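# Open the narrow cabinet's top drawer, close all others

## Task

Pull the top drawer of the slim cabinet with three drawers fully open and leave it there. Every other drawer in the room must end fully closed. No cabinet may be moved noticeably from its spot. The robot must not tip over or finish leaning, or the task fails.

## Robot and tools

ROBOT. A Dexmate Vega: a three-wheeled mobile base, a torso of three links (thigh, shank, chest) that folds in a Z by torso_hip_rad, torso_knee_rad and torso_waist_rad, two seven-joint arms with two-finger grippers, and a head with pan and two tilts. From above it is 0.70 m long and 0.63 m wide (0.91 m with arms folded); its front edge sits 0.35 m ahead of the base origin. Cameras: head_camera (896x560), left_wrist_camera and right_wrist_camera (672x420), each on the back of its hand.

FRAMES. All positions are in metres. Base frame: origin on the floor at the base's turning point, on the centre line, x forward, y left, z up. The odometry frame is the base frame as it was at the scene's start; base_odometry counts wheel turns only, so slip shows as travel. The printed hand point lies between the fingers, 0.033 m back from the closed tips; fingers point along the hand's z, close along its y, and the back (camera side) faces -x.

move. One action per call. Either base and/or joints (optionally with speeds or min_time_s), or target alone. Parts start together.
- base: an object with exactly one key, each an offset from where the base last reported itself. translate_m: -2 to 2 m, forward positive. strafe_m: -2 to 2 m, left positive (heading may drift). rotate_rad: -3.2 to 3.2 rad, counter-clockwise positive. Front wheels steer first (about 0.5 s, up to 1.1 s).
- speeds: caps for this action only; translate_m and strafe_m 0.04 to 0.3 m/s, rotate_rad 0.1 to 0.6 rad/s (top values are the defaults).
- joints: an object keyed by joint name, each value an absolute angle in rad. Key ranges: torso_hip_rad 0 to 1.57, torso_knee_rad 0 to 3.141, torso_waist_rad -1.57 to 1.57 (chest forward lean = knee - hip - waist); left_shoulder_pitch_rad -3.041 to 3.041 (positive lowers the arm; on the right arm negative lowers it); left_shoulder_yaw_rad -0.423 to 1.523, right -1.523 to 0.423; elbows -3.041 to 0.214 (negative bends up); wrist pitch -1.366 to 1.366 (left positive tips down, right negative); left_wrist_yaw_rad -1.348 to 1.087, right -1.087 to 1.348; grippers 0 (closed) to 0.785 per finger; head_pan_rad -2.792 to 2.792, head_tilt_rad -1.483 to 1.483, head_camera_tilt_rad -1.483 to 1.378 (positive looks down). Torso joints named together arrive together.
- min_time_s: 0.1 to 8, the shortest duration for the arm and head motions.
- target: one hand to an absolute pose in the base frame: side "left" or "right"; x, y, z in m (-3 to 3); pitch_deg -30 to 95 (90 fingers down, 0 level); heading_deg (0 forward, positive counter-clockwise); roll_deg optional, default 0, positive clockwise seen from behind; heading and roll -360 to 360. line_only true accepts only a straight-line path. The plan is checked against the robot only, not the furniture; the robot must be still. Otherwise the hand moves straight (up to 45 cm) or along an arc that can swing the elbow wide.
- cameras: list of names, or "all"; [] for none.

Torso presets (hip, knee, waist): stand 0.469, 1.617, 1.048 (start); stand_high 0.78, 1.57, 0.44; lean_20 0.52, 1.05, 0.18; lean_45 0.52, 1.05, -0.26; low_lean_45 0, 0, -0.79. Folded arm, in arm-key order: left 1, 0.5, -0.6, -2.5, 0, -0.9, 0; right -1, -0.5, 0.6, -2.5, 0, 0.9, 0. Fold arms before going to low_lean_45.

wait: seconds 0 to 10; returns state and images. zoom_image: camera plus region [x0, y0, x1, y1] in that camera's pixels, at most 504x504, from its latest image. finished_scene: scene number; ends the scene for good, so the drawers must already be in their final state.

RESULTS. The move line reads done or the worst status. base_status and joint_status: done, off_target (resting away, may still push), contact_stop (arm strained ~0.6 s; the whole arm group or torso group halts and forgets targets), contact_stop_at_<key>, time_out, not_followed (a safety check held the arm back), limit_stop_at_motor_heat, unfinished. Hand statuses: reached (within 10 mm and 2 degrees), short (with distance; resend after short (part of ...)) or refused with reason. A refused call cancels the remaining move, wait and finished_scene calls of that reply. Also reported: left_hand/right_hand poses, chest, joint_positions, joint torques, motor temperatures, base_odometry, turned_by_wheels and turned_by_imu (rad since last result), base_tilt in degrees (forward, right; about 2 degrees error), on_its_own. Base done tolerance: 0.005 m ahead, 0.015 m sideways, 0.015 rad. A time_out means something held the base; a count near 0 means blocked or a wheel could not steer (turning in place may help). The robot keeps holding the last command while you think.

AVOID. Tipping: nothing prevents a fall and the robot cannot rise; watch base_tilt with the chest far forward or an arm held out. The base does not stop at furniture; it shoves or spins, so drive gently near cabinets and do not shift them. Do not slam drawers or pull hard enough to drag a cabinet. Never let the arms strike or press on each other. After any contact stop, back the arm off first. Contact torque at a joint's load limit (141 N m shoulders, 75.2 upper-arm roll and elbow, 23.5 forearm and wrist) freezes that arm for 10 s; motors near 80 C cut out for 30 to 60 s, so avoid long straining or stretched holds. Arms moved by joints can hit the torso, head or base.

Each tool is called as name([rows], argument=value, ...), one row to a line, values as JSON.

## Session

move()

Scene clock: 0.00 s.
Joint torques (N m): no reading
Motor temperatures (°C): left_arm=[31 31 31 26 40 35 41] | right_arm=[30 27 33 31 36 37 33]
base_odometry: x=+0.000 y=+0.000 heading=+0.000
turned_by_wheels: +0.000
turned_by_imu: +0.000
base_tilt: forward=+0.1 right=+0.7
base_status: not commanded
joint_positions: torso_hip_rad=+0.469 torso_knee_rad=+1.617 torso_waist_rad=+1.048 left_shoulder_pitch_rad=+2.189 left_shoulder_yaw_rad=-0.007 left_upper_arm_roll_rad=+0.016 left_elbow_rad=-1.090 left_forearm_roll_rad=+0.013 left_wrist_pitch_rad=-0.515 left_wrist_yaw_rad=+0.020 left_gripper_rad=+0.005 right_shoulder_pitch_rad=-2.209 right_shoulder_yaw_rad=-0.016 right_upper_arm_roll_rad=+0.009 right_elbow_rad=-1.106 right_forearm_roll_rad=-0.010 right_wrist_pitch_rad=+0.494 right_wrist_yaw_rad=-0.018 right_gripper_rad=+0.005 head_pan_rad=+0.000 head_tilt_rad=+0.000 head_camera_tilt_rad=+0.000
joint_status: not commanded
chest: x=-0.0111 y=+0.0000 z=+1.4155 quat_wxyz=(+0.999, +0.000, +0.050, +0.000) (m; base frame)
left_hand: x=+0.2066 y=+0.2195 z=+0.6100 quat_wxyz=(+0.429, +0.002, +0.903, +0.000) pitch_deg=+39.1 heading_deg=-0.2 roll_deg=+0.1 back=up (m; base frame)
right_hand: x=+0.1929 y=-0.2468 z=+0.6050 quat_wxyz=(+0.418, -0.007, +0.908, -0.015) pitch_deg=+40.6 heading_deg=-1.6 roll_deg=-2.5 back=up (m; base frame)
pictures: head_camera, left_wrist_camera, right_wrist_camera

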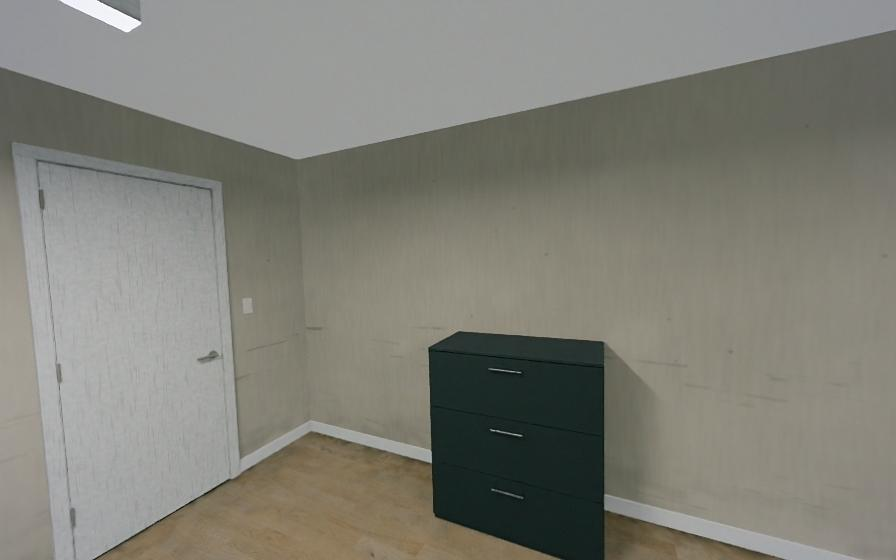

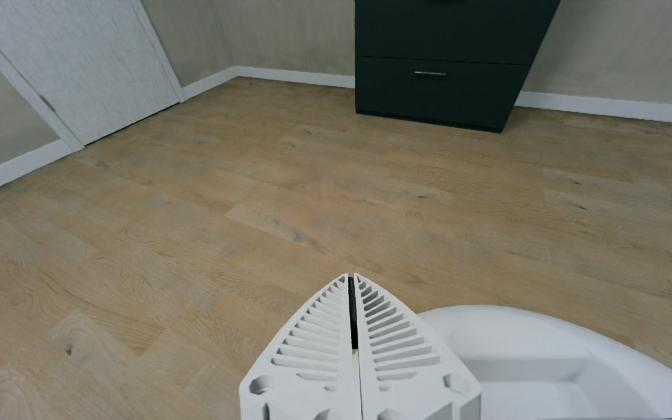

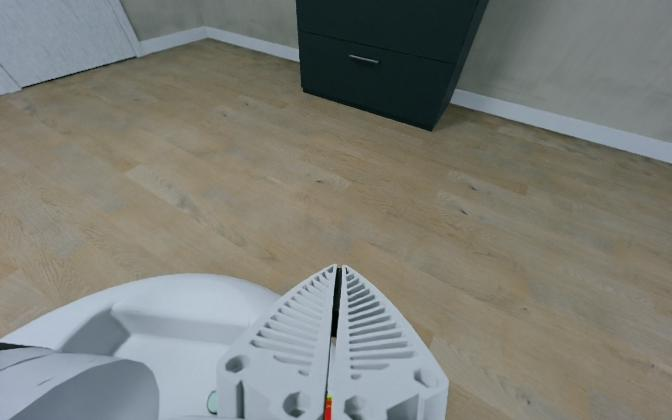

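move(joints={"head_pan_rad":-1.5,"head_camera_tilt_rad":0.3,"right_shoulder_yaw_rad":-0.4,"right_elbow_rad":-2.4}, cameras=["head_camera"])

move(joints={"head_pan_rad":-2.6}, cameras=["head_camera"])

move(joints={"head_pan_rad":2.5,"left_elbow_rad":-2.3,"left_shoulder_yaw_rad":0.207,"left_forearm_roll_rad":-1.71,"left_wrist_pitch_rad":-0.153,"left_wrist_yaw_rad":1.05,"right_shoulder_pitch_rad":-1.2}, cameras=["head_camera"])

move(joints={"head_pan_rad":1.4,"left_shoulder_pitch_rad":1.36,"left_gripper_rad":0.18}, cameras=["head_camera"])

Scene clock: 6.03 s.
Joint torques (N m): left_arm=[4.12 0.64 -0.55 -4.27 0.1 -1.83 -0.29] | right_arm=[2.55 -4.25 3.03 -8.45 0.43 2.14 -0.64]
Motor temperatures (°C): left_arm=[31 31 31 26 40 35 41] | right_arm=[30 27 33 31 36 37 33]
move: done
base_odometry: x=+0.000 y=+0.000 heading=+0.000
turned_by_wheels: +0.000
turned_by_imu: +0.000
base_tilt: forward=+0.1 right=+0.8
base_status: not commanded
joint_positions: torso_hip_rad=+0.469 torso_knee_rad=+1.617 torso_waist_rad=+1.048 left_shoulder_pitch_rad=+2.189 left_shoulder_yaw_rad=-0.007 left_upper_arm_roll_rad=+0.016 left_elbow_rad=-1.090 left_forearm_roll_rad=+0.013 left_wrist_pitch_rad=-0.515 left_wrist_yaw_rad=+0.020 left_gripper_rad=+0.005 right_shoulder_pitch_rad=-2.209 right_shoulder_yaw_rad=-0.398 right_upper_arm_roll_rad=+0.009 right_elbow_rad=-2.396 right_forearm_roll_rad=-0.010 right_wrist_pitch_rad=+0.494 right_wrist_yaw_rad=-0.018 right_gripper_rad=+0.005 head_pan_rad=-1.500 head_tilt_rad=+0.000 head_camera_tilt_rad=+0.300
joint_status: all done
chest: x=-0.0111 y=+0.0000 z=+1.4155 quat_wxyz=(+0.999, +0.000, +0.050, +0.000) (m; base frame)
left_hand: x=+0.2066 y=+0.2195 z=+0.6100 quat_wxyz=(+0.429, +0.002, +0.903, +0.000) pitch_deg=+39.1 heading_deg=-0.2 roll_deg=+0.1 back=up (m; base frame)
right_hand: x=+0.4240 y=-0.1234 z=+1.3329 quat_wxyz=(+0.864, -0.189, +0.464, +0.037) pitch_deg=-29.8 heading_deg=+24.6 roll_deg=-19.8 back=up (m; base frame)
pictures: head_camera

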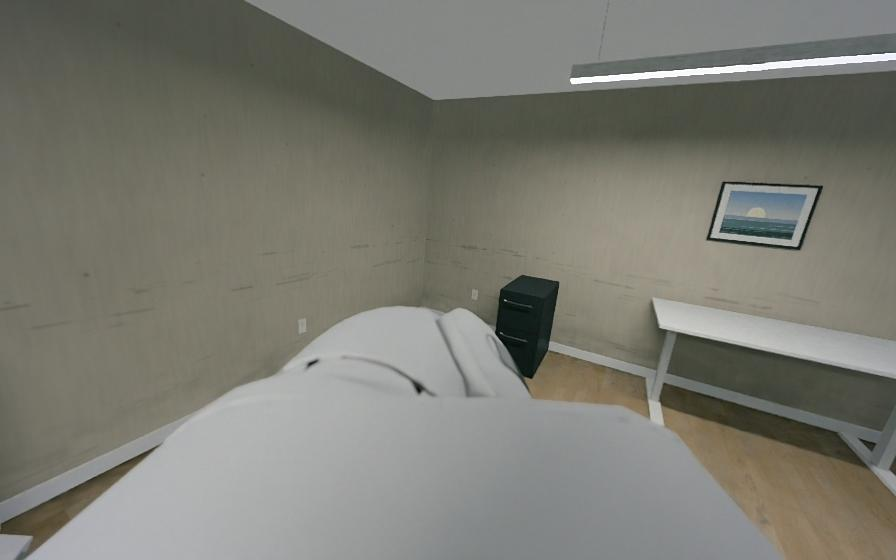

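Scene clock: 7.43 s.
Joint torques (N m): left_arm=[4.02 0.86 -0.63 -3.34 0.04 -2.68 -0.09] | right_arm=[3.75 -4.2 2.71 -8.92 0.31 2.35 -0.67]
Motor temperatures (°C): left_arm=[31 31 31 26 40 35 41] | right_arm=[30 27 33 31 36 37 33]
move: done
base_odometry: x=+0.000 y=+0.000 heading=+0.000
turned_by_wheels: +0.000
turned_by_imu: +0.000
base_tilt: forward=+0.0 right=+0.7
base_status: not commanded
joint_positions: torso_hip_rad=+0.469 torso_knee_rad=+1.617 torso_waist_rad=+1.048 left_shoulder_pitch_rad=+2.189 left_shoulder_yaw_rad=-0.007 left_upper_arm_roll_rad=+0.016 left_elbow_rad=-1.090 left_forearm_roll_rad=+0.013 left_wrist_pitch_rad=-0.515 left_wrist_yaw_rad=+0.020 left_gripper_rad=+0.005 right_shoulder_pitch_rad=-2.209 right_shoulder_yaw_rad=-0.400 right_upper_arm_roll_rad=+0.009 right_elbow_rad=-2.400 right_forearm_roll_rad=-0.010 right_wrist_pitch_rad=+0.494 right_wrist_yaw_rad=-0.018 right_gripper_rad=+0.005 head_pan_rad=-2.600 head_tilt_rad=+0.000 head_camera_tilt_rad=+0.300
joint_status: all done
chest: x=-0.0111 y=+0.0000 z=+1.4155 quat_wxyz=(+0.999, +0.000, +0.050, +0.000) (m; base frame)
left_hand: x=+0.2066 y=+0.2195 z=+0.6100 quat_wxyz=(+0.429, +0.002, +0.903, +0.000) pitch_deg=+39.1 heading_deg=-0.2 roll_deg=+0.1 back=up (m; base frame)
right_hand: x=+0.4230 y=-0.1225 z=+1.3351 quat_wxyz=(+0.865, -0.190, +0.463, +0.037) pitch_deg=-30.0 heading_deg=+24.8 roll_deg=-19.9 back=up (m; base frame)
pictures: head_camera

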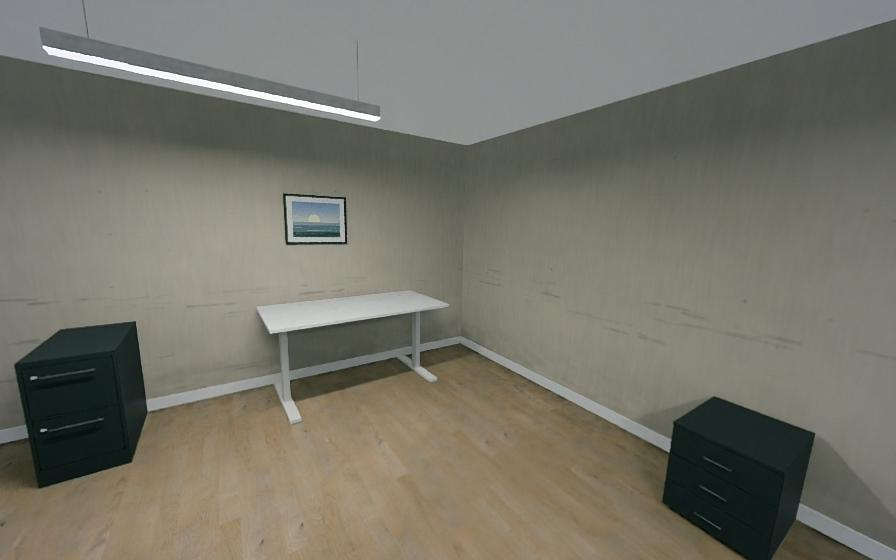

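Scene clock: 14.37 s.
Joint torques (N m): left_arm=[-0.58 3.83 -2.83 -7.26 0.44 -0.29 -0.14] | right_arm=[26.74 -4.88 3.74 -3.6 0.57 -0.26 -0.68]
Motor temperatures (°C): left_arm=[31 31 31 26 40 35 41] | right_arm=[30 27 33 32 36 37 33]
move: done
base_odometry: x=+0.000 y=+0.000 heading=+0.000
turned_by_wheels: +0.000
turned_by_imu: +0.000
base_tilt: forward=+0.1 right=+0.8
base_status: not commanded
joint_positions: torso_hip_rad=+0.469 torso_knee_rad=+1.617 torso_waist_rad=+1.048 left_shoulder_pitch_rad=+2.189 left_shoulder_yaw_rad=+0.206 left_upper_arm_roll_rad=+0.016 left_elbow_rad=-2.297 left_forearm_roll_rad=-1.706 left_wrist_pitch_rad=-0.154 left_wrist_yaw_rad=+1.047 left_gripper_rad=+0.005 right_shoulder_pitch_rad=-1.200 right_shoulder_yaw_rad=-0.400 right_upper_arm_roll_rad=+0.009 right_elbow_rad=-2.400 right_forearm_roll_rad=-0.010 right_wrist_pitch_rad=+0.494 right_wrist_yaw_rad=-0.018 right_gripper_rad=+0.005 head_pan_rad=+2.500 head_tilt_rad=+0.000 head_camera_tilt_rad=+0.300
joint_status: all done
chest: x=-0.0111 y=+0.0000 z=+1.4155 quat_wxyz=(+0.999, +0.000, +0.050, +0.000) (m; base frame)
left_hand: x=+0.3354 y=+0.2551 z=+0.7985 quat_wxyz=(+0.186, -0.684, +0.682, -0.178) pitch_deg=+60.2 heading_deg=+1.3 roll_deg=-88.9 (m; base frame)
right_hand: x=+0.2880 y=-0.1224 z=+1.7400 quat_wxyz=(+0.981, -0.184, -0.013, -0.059) pitch_deg=-68.7 heading_deg=+90.7 roll_deg=+82.4 (m; base frame)
pictures: head_camera

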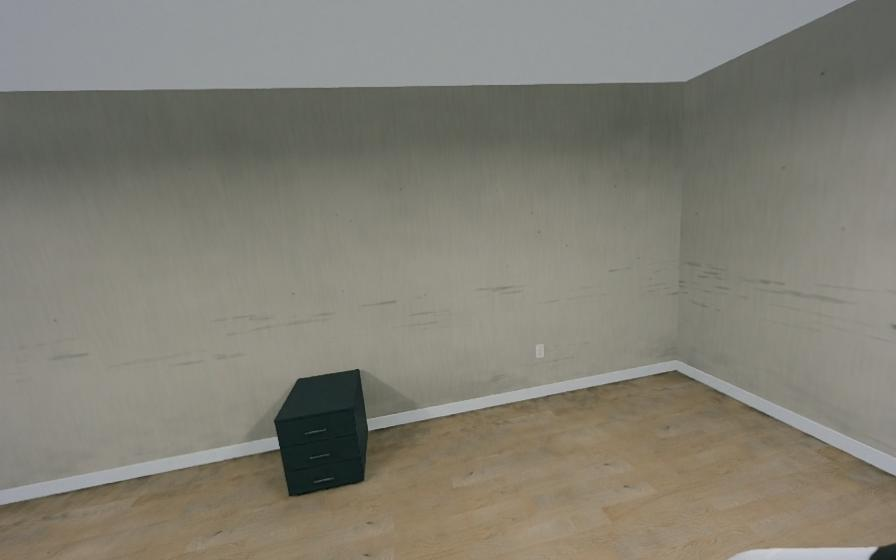

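Scene clock: 18.53 s.
Joint torques (N m): left_arm=[-23.97 4.38 -3.2 -5.49 0.59 0.09 -1.1] | right_arm=[27.01 -5.65 3.79 -3.54 0.45 -0.19 -0.49]
Motor temperatures (°C): left_arm=[31 31 31 26 40 35 41] | right_arm=[30 27 33 32 36 37 33]
move: done
base_odometry: x=+0.000 y=+0.000 heading=+0.000
turned_by_wheels: +0.000
turned_by_imu: +0.000
base_tilt: forward=+0.1 right=+0.7
base_status: not commanded
joint_positions: torso_hip_rad=+0.469 torso_knee_rad=+1.617 torso_waist_rad=+1.048 left_shoulder_pitch_rad=+1.364 left_shoulder_yaw_rad=+0.207 left_upper_arm_roll_rad=+0.016 left_elbow_rad=-2.300 left_forearm_roll_rad=-1.710 left_wrist_pitch_rad=-0.153 left_wrist_yaw_rad=+1.050 left_gripper_rad=+0.180 right_shoulder_pitch_rad=-1.200 right_shoulder_yaw_rad=-0.400 right_upper_arm_roll_rad=+0.009 right_elbow_rad=-2.400 right_forearm_roll_rad=-0.010 right_wrist_pitch_rad=+0.494 right_wrist_yaw_rad=-0.018 right_gripper_rad=+0.005 head_pan_rad=+1.400 head_tilt_rad=+0.000 head_camera_tilt_rad=+0.300
joint_status: all done
chest: x=-0.0111 y=+0.0000 z=+1.4155 quat_wxyz=(+0.999, +0.000, +0.050, +0.000) (m; base frame)
left_hand: x=+0.6765 y=+0.2533 z=+1.2519 quat_wxyz=(+0.442, -0.555, +0.552, -0.439) pitch_deg=+13.0 heading_deg=+0.4 roll_deg=-89.9 (m; base frame)
right_hand: x=+0.2880 y=-0.1224 z=+1.7401 quat_wxyz=(+0.981, -0.184, -0.013, -0.059) pitch_deg=-68.7 heading_deg=+90.7 roll_deg=+82.4 (m; base frame)
pictures: head_camera

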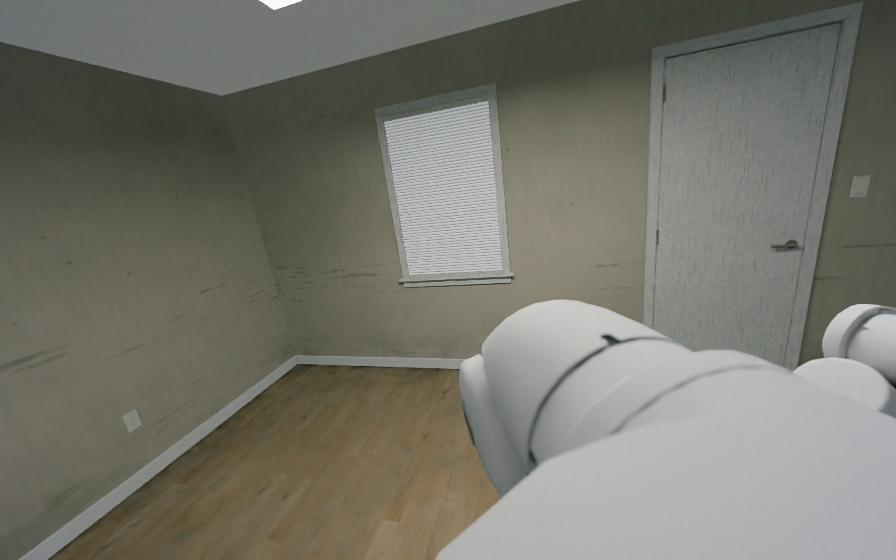

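move(base={"rotate_rad":2.85}, joints={"head_pan_rad":0,"head_camera_tilt_rad":0.5}, cameras=["head_camera"])

zoom_image(camera="head_camera", region=[300, 160, 600, 400])

Scene clock: 25.03 s.
Joint torques (N m): left_arm=[-23.14 4.95 -4.23 -6.41 0.45 -0.12 -1.22] | right_arm=[24.74 -4.02 4.42 -3.44 0.48 0.29 -0.81]
Motor temperatures (°C): left_arm=[31 31 31 26 40 35 41] | right_arm=[30 27 33 32 36 37 33]
move: done
base_odometry: x=+0.003 y=+0.000 heading=+2.859
turned_by_wheels: +2.859
turned_by_imu: +2.843
base_tilt: forward=+0.0 right=+0.8
base_status: done
joint_positions: torso_hip_rad=+0.469 torso_knee_rad=+1.617 torso_waist_rad=+1.048 left_shoulder_pitch_rad=+1.360 left_shoulder_yaw_rad=+0.207 left_upper_arm_roll_rad=+0.016 left_elbow_rad=-2.300 left_forearm_roll_rad=-1.710 left_wrist_pitch_rad=-0.153 left_wrist_yaw_rad=+1.050 left_gripper_rad=+0.180 right_shoulder_pitch_rad=-1.200 right_shoulder_yaw_rad=-0.400 right_upper_arm_roll_rad=+0.009 right_elbow_rad=-2.400 right_forearm_roll_rad=-0.010 right_wrist_pitch_rad=+0.494 right_wrist_yaw_rad=-0.018 right_gripper_rad=+0.005 head_pan_rad=+0.000 head_tilt_rad=+0.000 head_camera_tilt_rad=+0.500
joint_status: all done
chest: x=-0.0111 y=+0.0000 z=+1.4155 quat_wxyz=(+0.999, +0.000, +0.050, +0.000) (m; base frame)
left_hand: x=+0.6771 y=+0.2533 z=+1.2545 quat_wxyz=(+0.443, -0.554, +0.551, -0.440) pitch_deg=+12.7 heading_deg=+0.4 roll_deg=-89.9 (m; base frame)
right_hand: x=+0.2880 y=-0.1224 z=+1.7401 quat_wxyz=(+0.981, -0.184, -0.013, -0.059) pitch_deg=-68.7 heading_deg=+90.7 roll_deg=+82.4 (m; base frame)
pictures: head_camera

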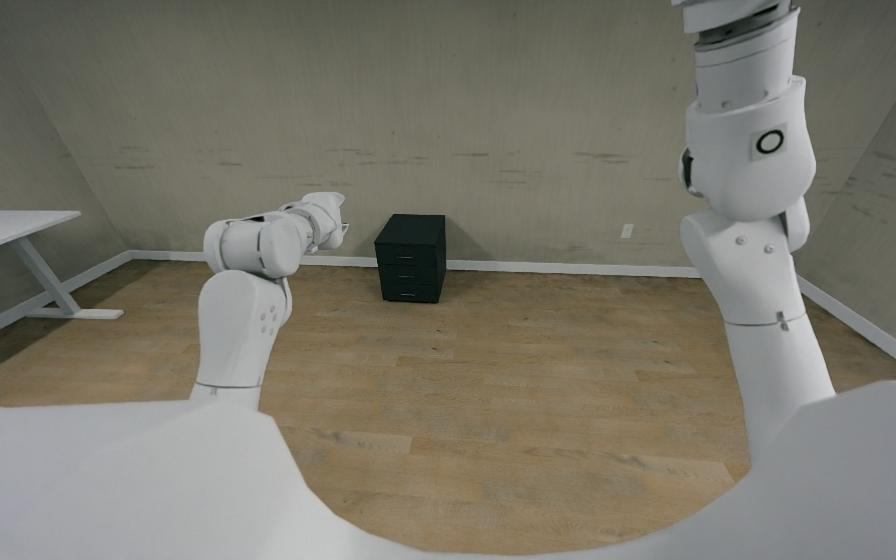

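Scaled by 1.680 from the camera's 896x560 image, which has a finer 960x600 frame.

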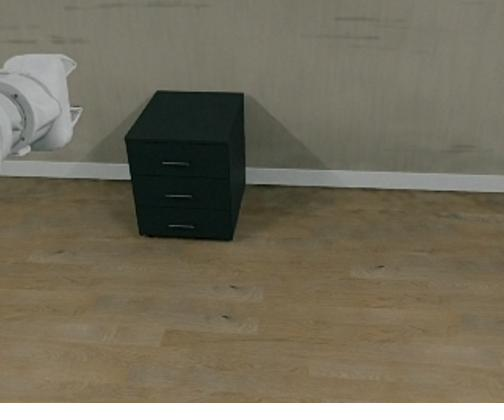

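move(base={"rotate_rad":-0.06}, joints={"torso_hip_rad":0.3,"torso_knee_rad":0.75,"torso_waist_rad":-0.4,"head_camera_tilt_rad":0.0}, cameras=[])

move(base={"strafe_m":0.16}, cameras=[])

move(base={"translate_m":0.9}, cameras=["head_camera"])

zoom_image(camera="head_camera", region=[250, 130, 600, 400])

Scene clock: 32.17 s.
Joint torques (N m): left_arm=[-8.27 3.45 -3.03 -7.41 0.81 0.33 -0.53] | right_arm=[16.22 -5.05 3.05 -7.19 0.33 1.05 -0.66]
Motor temperatures (°C): left_arm=[31 31 31 26 40 35 41] | right_arm=[30 27 33 32 36 37 33]
move: done
base_odometry: x=+0.003 y=+0.000 heading=+2.798
turned_by_wheels: -0.060
turned_by_imu: -0.059
base_tilt: forward=+0.1 right=+0.7
base_status: done
joint_positions: torso_hip_rad=+0.300 torso_knee_rad=+0.750 torso_waist_rad=-0.400 left_shoulder_pitch_rad=+1.360 left_shoulder_yaw_rad=+0.207 left_upper_arm_roll_rad=+0.016 left_elbow_rad=-2.300 left_forearm_roll_rad=-1.710 left_wrist_pitch_rad=-0.153 left_wrist_yaw_rad=+1.050 left_gripper_rad=+0.180 right_shoulder_pitch_rad=-1.200 right_shoulder_yaw_rad=-0.400 right_upper_arm_roll_rad=+0.009 right_elbow_rad=-2.400 right_forearm_roll_rad=-0.010 right_wrist_pitch_rad=+0.494 right_wrist_yaw_rad=-0.018 right_gripper_rad=+0.005 head_pan_rad=+0.000 head_tilt_rad=+0.000 head_camera_tilt_rad=+0.000
joint_status: all done
chest: x=+0.0905 y=+0.0000 z=+1.1017 quat_wxyz=(+0.911, +0.000, +0.412, +0.000) (m; base frame)
left_hand: x=+0.4843 y=+0.2533 z=+0.5148 quat_wxyz=(+0.211, -0.677, +0.675, -0.206) pitch_deg=+55.7 heading_deg=+0.7 roll_deg=-89.5 (m; base frame)
right_hand: x=+0.5306 y=-0.1224 z=+1.1352 quat_wxyz=(+0.918, -0.193, +0.347, +0.012) pitch_deg=-43.2 heading_deg=+29.9 roll_deg=-28.3 back=up (m; base frame)
pictures: none
No camera images: "cameras" was empty.

Scene clock: 34.40 s.
Joint torques (N m): left_arm=[-7.41 3.22 -3.05 -8.32 0.74 0.29 -0.79] | right_arm=[16.41 -5.93 3.33 -5.46 0.51 1.04 -0.76]
Motor temperatures (°C): left_arm=[31 31 31 26 40 35 41] | right_arm=[30 27 33 32 36 37 33]
move: done
base_odometry: x=-0.050 y=-0.150 heading=+2.803
turned_by_wheels: +0.004
turned_by_imu: +0.002
base_tilt: forward=+0.0 right=+0.8
base_status: done
joint_positions: torso_hip_rad=+0.300 torso_knee_rad=+0.750 torso_waist_rad=-0.400 left_shoulder_pitch_rad=+1.360 left_shoulder_yaw_rad=+0.207 left_upper_arm_roll_rad=+0.016 left_elbow_rad=-2.300 left_forearm_roll_rad=-1.710 left_wrist_pitch_rad=-0.153 left_wrist_yaw_rad=+1.050 left_gripper_rad=+0.180 right_shoulder_pitch_rad=-1.200 right_shoulder_yaw_rad=-0.400 right_upper_arm_roll_rad=+0.009 right_elbow_rad=-2.400 right_forearm_roll_rad=-0.010 right_wrist_pitch_rad=+0.494 right_wrist_yaw_rad=-0.018 right_gripper_rad=+0.005 head_pan_rad=+0.000 head_tilt_rad=+0.000 head_camera_tilt_rad=+0.000
joint_status: not commanded
chest: x=+0.0905 y=+0.0000 z=+1.1016 quat_wxyz=(+0.911, +0.000, +0.412, +0.000) (m; base frame)
left_hand: x=+0.4844 y=+0.2533 z=+0.5148 quat_wxyz=(+0.211, -0.677, +0.675, -0.206) pitch_deg=+55.7 heading_deg=+0.7 roll_deg=-89.5 (m; base frame)
right_hand: x=+0.5306 y=-0.1224 z=+1.1352 quat_wxyz=(+0.918, -0.193, +0.347, +0.012) pitch_deg=-43.2 heading_deg=+29.9 roll_deg=-28.3 back=up (m; base frame)
pictures: none
No camera images: "cameras" was empty.

Scene clock: 39.57 s.
Joint torques (N m): left_arm=[-7.63 3.99 -2.62 -6.45 0.35 -0.31 -0.68] | right_arm=[16.63 -4.65 3.3 -6.65 0.51 0.99 -0.83]
Motor temperatures (°C): left_arm=[31 31 31 26 40 35 41] | right_arm=[30 27 33 32 36 37 33]
move: done
base_odometry: x=-0.899 y=+0.149 heading=+2.802
turned_by_wheels: -0.001
turned_by_imu: -0.002
base_tilt: forward=+0.1 right=+0.7
base_status: done
joint_positions: torso_hip_rad=+0.300 torso_knee_rad=+0.750 torso_waist_rad=-0.400 left_shoulder_pitch_rad=+1.360 left_shoulder_yaw_rad=+0.207 left_upper_arm_roll_rad=+0.016 left_elbow_rad=-2.300 left_forearm_roll_rad=-1.710 left_wrist_pitch_rad=-0.153 left_wrist_yaw_rad=+1.050 left_gripper_rad=+0.180 right_shoulder_pitch_rad=-1.200 right_shoulder_yaw_rad=-0.400 right_upper_arm_roll_rad=+0.009 right_elbow_rad=-2.400 right_forearm_roll_rad=-0.010 right_wrist_pitch_rad=+0.494 right_wrist_yaw_rad=-0.018 right_gripper_rad=+0.005 head_pan_rad=+0.000 head_tilt_rad=+0.000 head_camera_tilt_rad=+0.000
joint_status: not commanded
chest: x=+0.0905 y=+0.0000 z=+1.1016 quat_wxyz=(+0.911, +0.000, +0.412, +0.000) (m; base frame)
left_hand: x=+0.4844 y=+0.2533 z=+0.5147 quat_wxyz=(+0.211, -0.677, +0.675, -0.206) pitch_deg=+55.7 heading_deg=+0.7 roll_deg=-89.5 (m; base frame)
right_hand: x=+0.5307 y=-0.1224 z=+1.1352 quat_wxyz=(+0.918, -0.193, +0.347, +0.012) pitch_deg=-43.2 heading_deg=+29.9 roll_deg=-28.3 back=up (m; base frame)
pictures: head_camera

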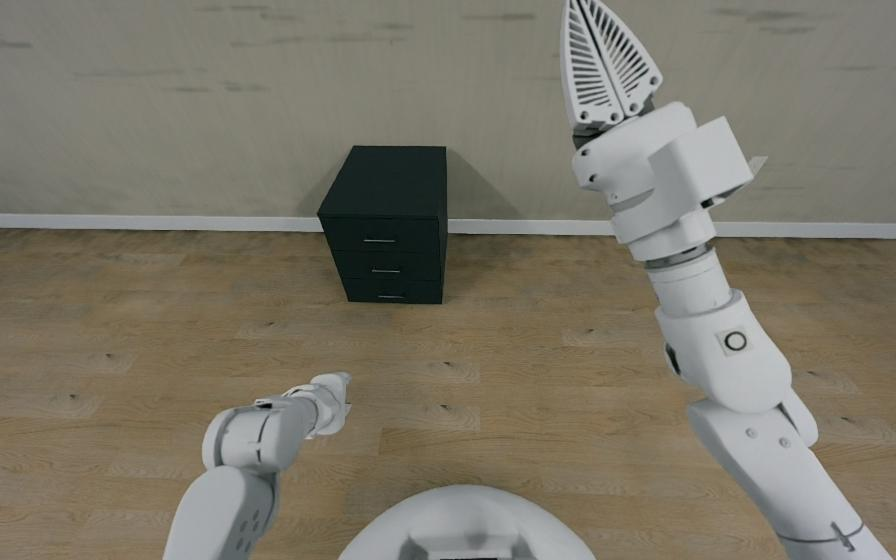

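Scaled by 1.440 from the camera's 896x560 image, which has a finer 960x600 frame.

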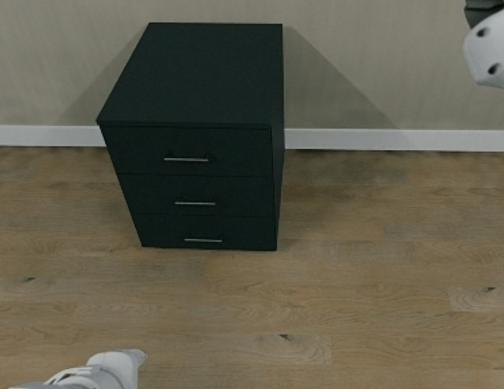

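move(base={"translate_m":0.33}, cameras=[])

move(target={"side":"left","x":0.70,"y":0.26,"z":0.53,"pitch_deg":45,"heading_deg":0,"roll_deg":-90}, cameras=["left_wrist_camera","head_camera"])

zoom_image(camera="left_wrist_camera", region=[200, 80, 500, 420])

Scene clock: 42.50 s.
Joint torques (N m): left_arm=[-8.89 3.45 -2.99 -8.05 0.46 0.12 -0.65] | right_arm=[16.14 -5.1 3.55 -7.23 0.45 2.03 -0.54]
Motor temperatures (°C): left_arm=[31 31 31 26 40 35 41] | right_arm=[30 27 33 32 36 37 33]
move: done
base_odometry: x=-1.210 y=+0.259 heading=+2.801
turned_by_wheels: -0.001
turned_by_imu: -0.001
base_tilt: forward=+0.0 right=+0.8
base_status: done
joint_positions: torso_hip_rad=+0.300 torso_knee_rad=+0.750 torso_waist_rad=-0.400 left_shoulder_pitch_rad=+1.360 left_shoulder_yaw_rad=+0.207 left_upper_arm_roll_rad=+0.016 left_elbow_rad=-2.300 left_forearm_roll_rad=-1.710 left_wrist_pitch_rad=-0.153 left_wrist_yaw_rad=+1.050 left_gripper_rad=+0.180 right_shoulder_pitch_rad=-1.200 right_shoulder_yaw_rad=-0.400 right_upper_arm_roll_rad=+0.009 right_elbow_rad=-2.400 right_forearm_roll_rad=-0.010 right_wrist_pitch_rad=+0.494 right_wrist_yaw_rad=-0.018 right_gripper_rad=+0.005 head_pan_rad=+0.000 head_tilt_rad=+0.000 head_camera_tilt_rad=+0.000
joint_status: not commanded
chest: x=+0.0905 y=+0.0000 z=+1.1016 quat_wxyz=(+0.911, +0.000, +0.412, +0.000) (m; base frame)
left_hand: x=+0.4844 y=+0.2533 z=+0.5147 quat_wxyz=(+0.211, -0.677, +0.675, -0.206) pitch_deg=+55.7 heading_deg=+0.7 roll_deg=-89.5 (m; base frame)
right_hand: x=+0.5307 y=-0.1224 z=+1.1352 quat_wxyz=(+0.918, -0.193, +0.347, +0.012) pitch_deg=-43.2 heading_deg=+29.9 roll_deg=-28.3 back=up (m; base frame)
pictures: none
No camera images: "cameras" was empty.

Scene clock: 45.87 s.
Joint torques (N m): left_arm=[-20.91 -3.14 -0.63 -6.83 0.09 0.9 -1.22] | right_arm=[16.92 -4.34 3.31 -7.41 0.44 1.13 -0.85]
Motor temperatures (°C): left_arm=[31 31 31 26 40 35 41] | right_arm=[30 27 33 32 36 37 33]
move: done
base_odometry: x=-1.210 y=+0.259 heading=+2.801
turned_by_wheels: +0.000
turned_by_imu: +0.000
base_tilt: forward=+0.1 right=+0.8
base_status: not commanded
joint_positions: torso_hip_rad=+0.300 torso_knee_rad=+0.750 torso_waist_rad=-0.400 left_shoulder_pitch_rad=+0.832 left_shoulder_yaw_rad=+0.195 left_upper_arm_roll_rad=+0.059 left_elbow_rad=-1.787 left_forearm_roll_rad=-1.749 left_wrist_pitch_rad=-0.099 left_wrist_yaw_rad=+0.877 left_gripper_rad=+0.180 right_shoulder_pitch_rad=-1.200 right_shoulder_yaw_rad=-0.400 right_upper_arm_roll_rad=+0.009 right_elbow_rad=-2.400 right_forearm_roll_rad=-0.010 right_wrist_pitch_rad=+0.494 right_wrist_yaw_rad=-0.018 right_gripper_rad=+0.005 head_pan_rad=+0.000 head_tilt_rad=+0.000 head_camera_tilt_rad=+0.000
joint_status: not commanded
chest: x=+0.0905 y=+0.0000 z=+1.1016 quat_wxyz=(+0.911, +0.000, +0.412, +0.000) (m; base frame)
left_hand: x=+0.6984 y=+0.2602 z=+0.5295 quat_wxyz=(+0.270, -0.654, +0.653, -0.270) pitch_deg=+45.1 heading_deg=+0.0 roll_deg=-90.0 (m; base frame)
left_hand_status: reached (straight line, planned for 2.1 s): 2 mm and 0.1 deg off.
right_hand: x=+0.5307 y=-0.1224 z=+1.1352 quat_wxyz=(+0.918, -0.193, +0.347, +0.012) pitch_deg=-43.2 heading_deg=+29.9 roll_deg=-28.3 back=up (m; base frame)
pictures: head_camera, left_wrist_camera

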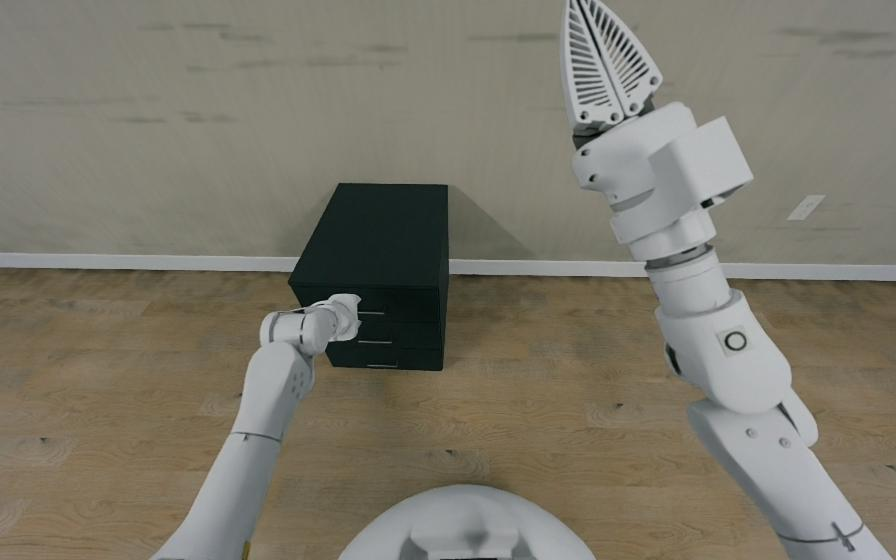

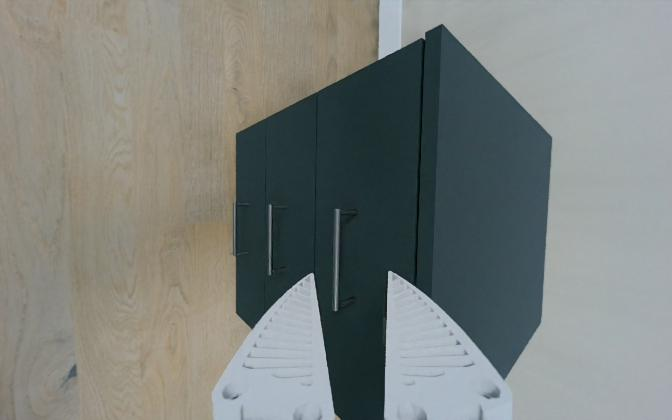

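Scaled by 1.482 from the camera's 672x420 image, which has a finer 960x600 frame.

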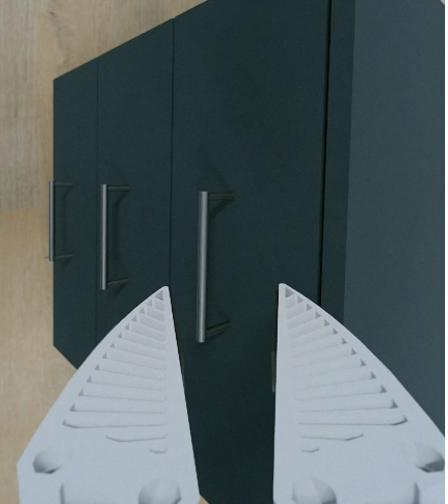

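move(target={"side":"left","x":0.763,"y":0.257,"z":0.468,"pitch_deg":45,"heading_deg":0,"roll_deg":-90}, cameras=["left_wrist_camera"])

zoom_image(camera="left_wrist_camera", region=[200, 80, 500, 420])

Scene clock: 49.77 s.
Joint torques (N m): left_arm=[-31.62 -2.63 0.5 -7.55 0.18 0.86 -2.89] | right_arm=[16.68 -4.35 3.29 -6.71 0.48 1.66 -0.8]
Motor temperatures (°C): left_arm=[31 31 31 26 40 35 41] | right_arm=[30 27 33 32 36 37 33]
move: done
base_odometry: x=-1.210 y=+0.259 heading=+2.801
turned_by_wheels: +0.000
turned_by_imu: +0.001
base_tilt: forward=+0.1 right=+0.7
base_status: not commanded
joint_positions: torso_hip_rad=+0.300 torso_knee_rad=+0.750 torso_waist_rad=-0.400 left_shoulder_pitch_rad=+0.595 left_shoulder_yaw_rad=+0.160 left_upper_arm_roll_rad=+0.107 left_elbow_rad=-1.324 left_forearm_roll_rad=-1.752 left_wrist_pitch_rad=-0.064 left_wrist_yaw_rad=+0.651 left_gripper_rad=+0.180 right_shoulder_pitch_rad=-1.200 right_shoulder_yaw_rad=-0.400 right_upper_arm_roll_rad=+0.009 right_elbow_rad=-2.400 right_forearm_roll_rad=-0.010 right_wrist_pitch_rad=+0.494 right_wrist_yaw_rad=-0.018 right_gripper_rad=+0.005 head_pan_rad=+0.000 head_tilt_rad=+0.000 head_camera_tilt_rad=+0.000
joint_status: not commanded
chest: x=+0.0904 y=+0.0000 z=+1.1017 quat_wxyz=(+0.911, +0.000, +0.412, +0.000) (m; base frame)
left_hand: x=+0.7622 y=+0.2573 z=+0.4678 quat_wxyz=(+0.270, -0.654, +0.653, -0.270) pitch_deg=+45.1 heading_deg=+0.0 roll_deg=-90.0 (m; base frame)
left_hand_status: reached (straight line, planned for 1.8 s): 1 mm and 0.1 deg off.
right_hand: x=+0.5305 y=-0.1224 z=+1.1353 quat_wxyz=(+0.918, -0.193, +0.347, +0.012) pitch_deg=-43.2 heading_deg=+29.9 roll_deg=-28.3 back=up (m; base frame)
pictures: left_wrist_camera

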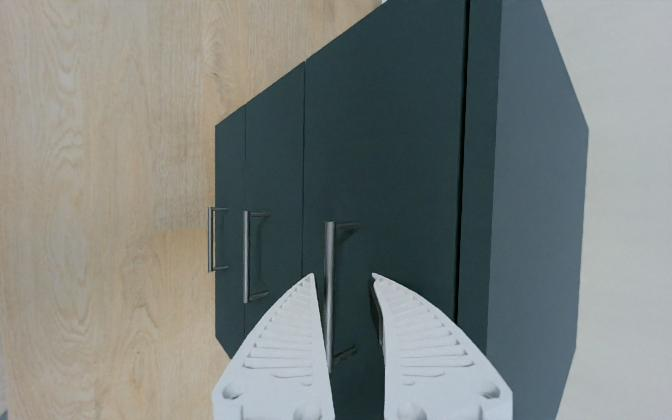

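Scaled by 1.482 from the camera's 672x420 image, which has a finer 960x600 frame.

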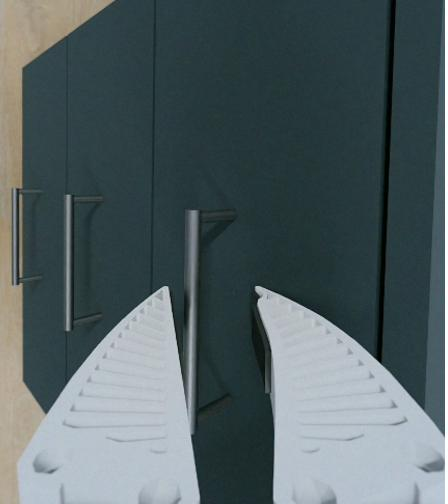

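move(target={"side":"left","x":0.750,"y":0.247,"z":0.458,"pitch_deg":45,"heading_deg":0,"roll_deg":-90}, cameras=[])

move(joints={"left_gripper_rad":0.15}, cameras=[])

move(target={"side":"left","x":0.785,"y":0.247,"z":0.425,"pitch_deg":45,"heading_deg":0,"roll_deg":-90}, cameras=["left_wrist_camera"])

zoom_image(camera="left_wrist_camera", region=[200, 80, 500, 420])

Scene clock: 51.37 s.
Joint torques (N m): left_arm=[-16.97 -4.98 1.86 -8.05 0.16 0.87 -1.88] | right_arm=[16.48 -4.07 2.98 -7.05 0.37 2 -0.81]
Motor temperatures (°C): left_arm=[31 31 31 26 40 35 41] | right_arm=[30 27 33 32 36 37 33]
move: done
base_odometry: x=-1.210 y=+0.259 heading=+2.801
turned_by_wheels: +0.000
turned_by_imu: +0.000
base_tilt: forward=+0.0 right=+0.8
base_status: not commanded
joint_positions: torso_hip_rad=+0.300 torso_knee_rad=+0.750 torso_waist_rad=-0.400 left_shoulder_pitch_rad=+0.626 left_shoulder_yaw_rad=+0.146 left_upper_arm_roll_rad=+0.117 left_elbow_rad=-1.339 left_forearm_roll_rad=-1.740 left_wrist_pitch_rad=-0.079 left_wrist_yaw_rad=+0.633 left_gripper_rad=+0.180 right_shoulder_pitch_rad=-1.200 right_shoulder_yaw_rad=-0.400 right_upper_arm_roll_rad=+0.009 right_elbow_rad=-2.400 right_forearm_roll_rad=-0.010 right_wrist_pitch_rad=+0.494 right_wrist_yaw_rad=-0.018 right_gripper_rad=+0.005 head_pan_rad=+0.000 head_tilt_rad=+0.000 head_camera_tilt_rad=+0.000
joint_status: not commanded
chest: x=+0.0904 y=+0.0000 z=+1.1017 quat_wxyz=(+0.911, +0.000, +0.412, +0.000) (m; base frame)
left_hand: x=+0.7512 y=+0.2486 z=+0.4589 quat_wxyz=(+0.271, -0.654, +0.653, -0.270) pitch_deg=+45.0 heading_deg=+0.1 roll_deg=-90.0 (m; base frame)
left_hand_status: reached (straight line, planned for 0.4 s): 2 mm and 0.1 deg off.
right_hand: x=+0.5305 y=-0.1224 z=+1.1353 quat_wxyz=(+0.918, -0.193, +0.347, +0.012) pitch_deg=-43.2 heading_deg=+29.9 roll_deg=-28.3 back=up (m; base frame)
pictures: none
No camera images: "cameras" was empty.

Scene clock: 51.80 s.
Joint torques (N m): left_arm=[-12.44 -2.26 0.02 -7.9 0.89 -0.96 -1.16] | right_arm=[15.36 -3.2 3.24 -7.14 0.51 1.75 -0.67]
Motor temperatures (°C): left_arm=[31 31 31 26 40 35 41] | right_arm=[30 27 33 32 36 37 33]
move: done
base_odometry: x=-1.210 y=+0.259 heading=+2.801
turned_by_wheels: +0.000
turned_by_imu: +0.000
base_tilt: forward=+0.1 right=+0.8
base_status: not commanded
joint_positions: torso_hip_rad=+0.300 torso_knee_rad=+0.750 torso_waist_rad=-0.400 left_shoulder_pitch_rad=+0.629 left_shoulder_yaw_rad=+0.145 left_upper_arm_roll_rad=+0.118 left_elbow_rad=-1.340 left_forearm_roll_rad=-1.740 left_wrist_pitch_rad=-0.080 left_wrist_yaw_rad=+0.632 left_gripper_rad=+0.150 right_shoulder_pitch_rad=-1.200 right_shoulder_yaw_rad=-0.400 right_upper_arm_roll_rad=+0.009 right_elbow_rad=-2.400 right_forearm_roll_rad=-0.010 right_wrist_pitch_rad=+0.494 right_wrist_yaw_rad=-0.018 right_gripper_rad=+0.005 head_pan_rad=+0.000 head_tilt_rad=+0.000 head_camera_tilt_rad=+0.000
joint_status: all done
chest: x=+0.0904 y=+0.0000 z=+1.1016 quat_wxyz=(+0.911, +0.000, +0.412, +0.000) (m; base frame)
left_hand: x=+0.7504 y=+0.2476 z=+0.4583 quat_wxyz=(+0.271, -0.653, +0.653, -0.270) pitch_deg=+45.0 heading_deg=+0.0 roll_deg=-90.0 (m; base frame)
right_hand: x=+0.5306 y=-0.1224 z=+1.1353 quat_wxyz=(+0.918, -0.193, +0.347, +0.012) pitch_deg=-43.2 heading_deg=+29.9 roll_deg=-28.3 back=up (m; base frame)
pictures: none
No camera images: "cameras" was empty.

Scene clock: 54.50 s.
Joint torques (N m): left_arm=[-40.41 -3.53 0.35 -8.68 -0.1 1 -3.68] | right_arm=[15.76 -3.96 3.35 -6.8 0.49 1.63 -0.82]
Motor temperatures (°C): left_arm=[32 31 31 26 40 35 41] | right_arm=[30 27 33 32 36 37 33]
move: done
base_odometry: x=-1.210 y=+0.259 heading=+2.802
turned_by_wheels: +0.000
turned_by_imu: +0.001
base_tilt: forward=+0.0 right=+0.8
base_status: not commanded
joint_positions: torso_hip_rad=+0.300 torso_knee_rad=+0.750 torso_waist_rad=-0.400 left_shoulder_pitch_rad=+0.451 left_shoulder_yaw_rad=+0.118 left_upper_arm_roll_rad=+0.138 left_elbow_rad=-0.990 left_forearm_roll_rad=-1.745 left_wrist_pitch_rad=-0.050 left_wrist_yaw_rad=+0.465 left_gripper_rad=+0.150 right_shoulder_pitch_rad=-1.200 right_shoulder_yaw_rad=-0.400 right_upper_arm_roll_rad=+0.009 right_elbow_rad=-2.400 right_forearm_roll_rad=-0.010 right_wrist_pitch_rad=+0.494 right_wrist_yaw_rad=-0.018 right_gripper_rad=+0.005 head_pan_rad=+0.000 head_tilt_rad=+0.000 head_camera_tilt_rad=+0.000
joint_status: not commanded
chest: x=+0.0901 y=+0.0000 z=+1.1018 quat_wxyz=(+0.911, +0.000, +0.412, +0.000) (m; base frame)
left_hand: x=+0.7838 y=+0.2474 z=+0.4250 quat_wxyz=(+0.270, -0.654, +0.653, -0.270) pitch_deg=+45.1 heading_deg=+0.0 roll_deg=-90.0 (m; base frame)
left_hand_status: reached (straight line, planned for 1.4 s): 1 mm and 0.1 deg off.
right_hand: x=+0.5302 y=-0.1224 z=+1.1356 quat_wxyz=(+0.918, -0.193, +0.347, +0.012) pitch_deg=-43.2 heading_deg=+29.9 roll_deg=-28.4 back=up (m; base frame)
pictures: left_wrist_camera

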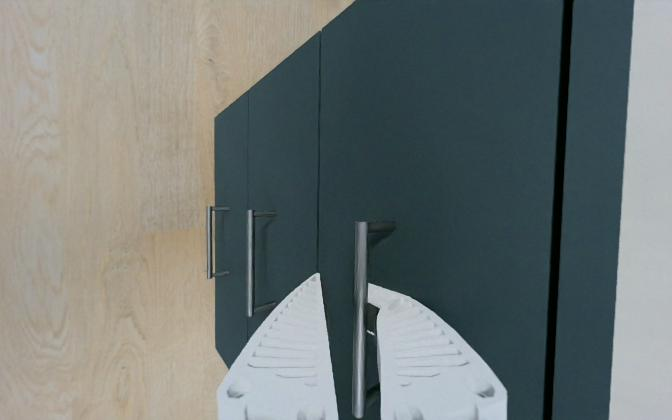

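Scaled by 1.482 from the camera's 672x420 image, which has a finer 960x600 frame.

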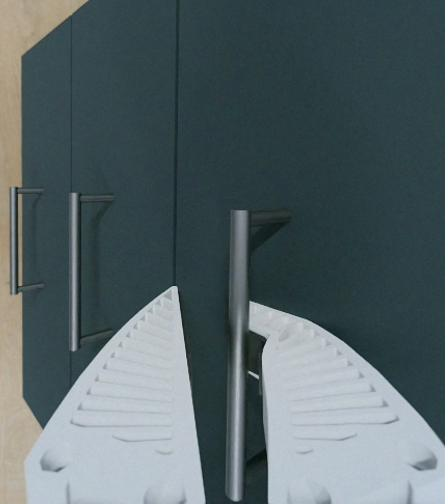

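move(joints={"left_gripper_rad":0.0}, cameras=["left_wrist_camera"])

move(base={"translate_m":-0.1}, speeds={"translate_m":0.08}, cameras=["left_wrist_camera","head_camera"])

Scene clock: 55.33 s.
Joint torques (N m): left_arm=[-28.69 -1.88 1.19 -4.14 0.05 0.75 -1.54] | right_arm=[16.56 -3.57 2.85 -7.95 0.37 1.8 -0.91]
Motor temperatures (°C): left_arm=[32 31 31 26 40 35 41] | right_arm=[30 27 33 32 36 37 33]
move: done
base_odometry: x=-1.210 y=+0.259 heading=+2.802
turned_by_wheels: +0.000
turned_by_imu: +0.000
base_tilt: forward=+0.1 right=+0.8
base_status: not commanded
joint_positions: torso_hip_rad=+0.300 torso_knee_rad=+0.750 torso_waist_rad=-0.400 left_shoulder_pitch_rad=+0.449 left_shoulder_yaw_rad=+0.118 left_upper_arm_roll_rad=+0.138 left_elbow_rad=-0.987 left_forearm_roll_rad=-1.745 left_wrist_pitch_rad=-0.050 left_wrist_yaw_rad=+0.462 left_gripper_rad=+0.000 right_shoulder_pitch_rad=-1.200 right_shoulder_yaw_rad=-0.400 right_upper_arm_roll_rad=+0.009 right_elbow_rad=-2.400 right_forearm_roll_rad=-0.010 right_wrist_pitch_rad=+0.494 right_wrist_yaw_rad=-0.018 right_gripper_rad=+0.005 head_pan_rad=+0.000 head_tilt_rad=+0.000 head_camera_tilt_rad=+0.000
joint_status: all done
chest: x=+0.0901 y=+0.0000 z=+1.1018 quat_wxyz=(+0.911, +0.000, +0.412, +0.000) (m; base frame)
left_hand: x=+0.7847 y=+0.2473 z=+0.4254 quat_wxyz=(+0.271, -0.653, +0.653, -0.270) pitch_deg=+45.0 heading_deg=+0.0 roll_deg=-90.0 (m; base frame)
right_hand: x=+0.5302 y=-0.1224 z=+1.1356 quat_wxyz=(+0.918, -0.193, +0.347, +0.012) pitch_deg=-43.2 heading_deg=+29.9 roll_deg=-28.4 back=up (m; base frame)
pictures: left_wrist_camera

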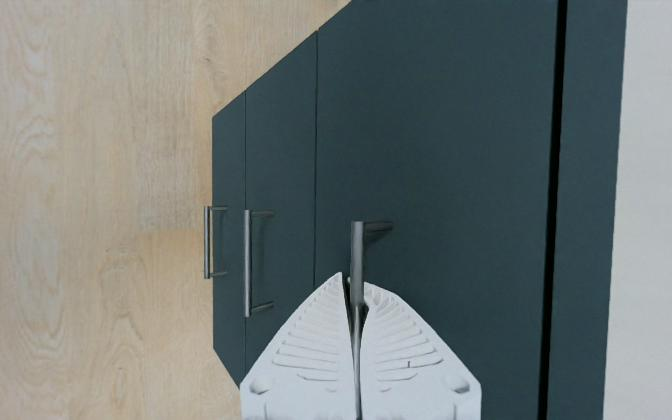

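Scene clock: 57.20 s.
Joint torques (N m): left_arm=[-16.41 -1.41 0.96 -2.58 -0.86 1.9 0.75] | right_arm=[16.64 -3.52 3.3 -6.27 0.35 1.62 -0.78]
Motor temperatures (°C): left_arm=[32 31 31 26 40 35 41] | right_arm=[30 27 33 32 36 37 33]
move: done
base_odometry: x=-1.116 y=+0.226 heading=+2.802
turned_by_wheels: +0.000
turned_by_imu: +0.001
base_tilt: forward=+0.0 right=+0.7
base_status: done
joint_positions: torso_hip_rad=+0.300 torso_knee_rad=+0.750 torso_waist_rad=-0.400 left_shoulder_pitch_rad=+0.448 left_shoulder_yaw_rad=+0.118 left_upper_arm_roll_rad=+0.138 left_elbow_rad=-0.987 left_forearm_roll_rad=-1.745 left_wrist_pitch_rad=-0.051 left_wrist_yaw_rad=+0.461 left_gripper_rad=+0.000 right_shoulder_pitch_rad=-1.200 right_shoulder_yaw_rad=-0.400 right_upper_arm_roll_rad=+0.009 right_elbow_rad=-2.400 right_forearm_roll_rad=-0.010 right_wrist_pitch_rad=+0.494 right_wrist_yaw_rad=-0.018 right_gripper_rad=+0.005 head_pan_rad=+0.000 head_tilt_rad=+0.000 head_camera_tilt_rad=+0.000
joint_status: not commanded
chest: x=+0.0903 y=+0.0000 z=+1.1017 quat_wxyz=(+0.911, +0.000, +0.412, +0.000) (m; base frame)
left_hand: x=+0.7853 y=+0.2475 z=+0.4257 quat_wxyz=(+0.271, -0.653, +0.653, -0.271) pitch_deg=+44.9 heading_deg=+0.1 roll_deg=-90.0 (m; base frame)
right_hand: x=+0.5304 y=-0.1224 z=+1.1355 quat_wxyz=(+0.918, -0.193, +0.347, +0.012) pitch_deg=-43.2 heading_deg=+29.9 roll_deg=-28.3 back=up (m; base frame)
pictures: head_camera, left_wrist_camera

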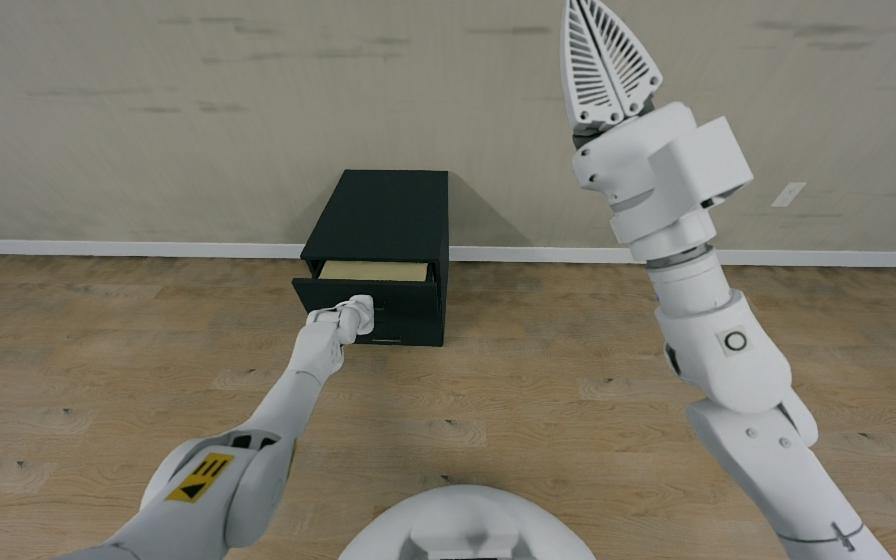

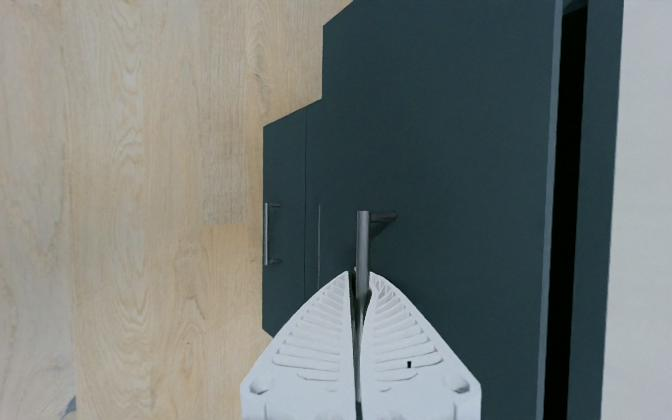

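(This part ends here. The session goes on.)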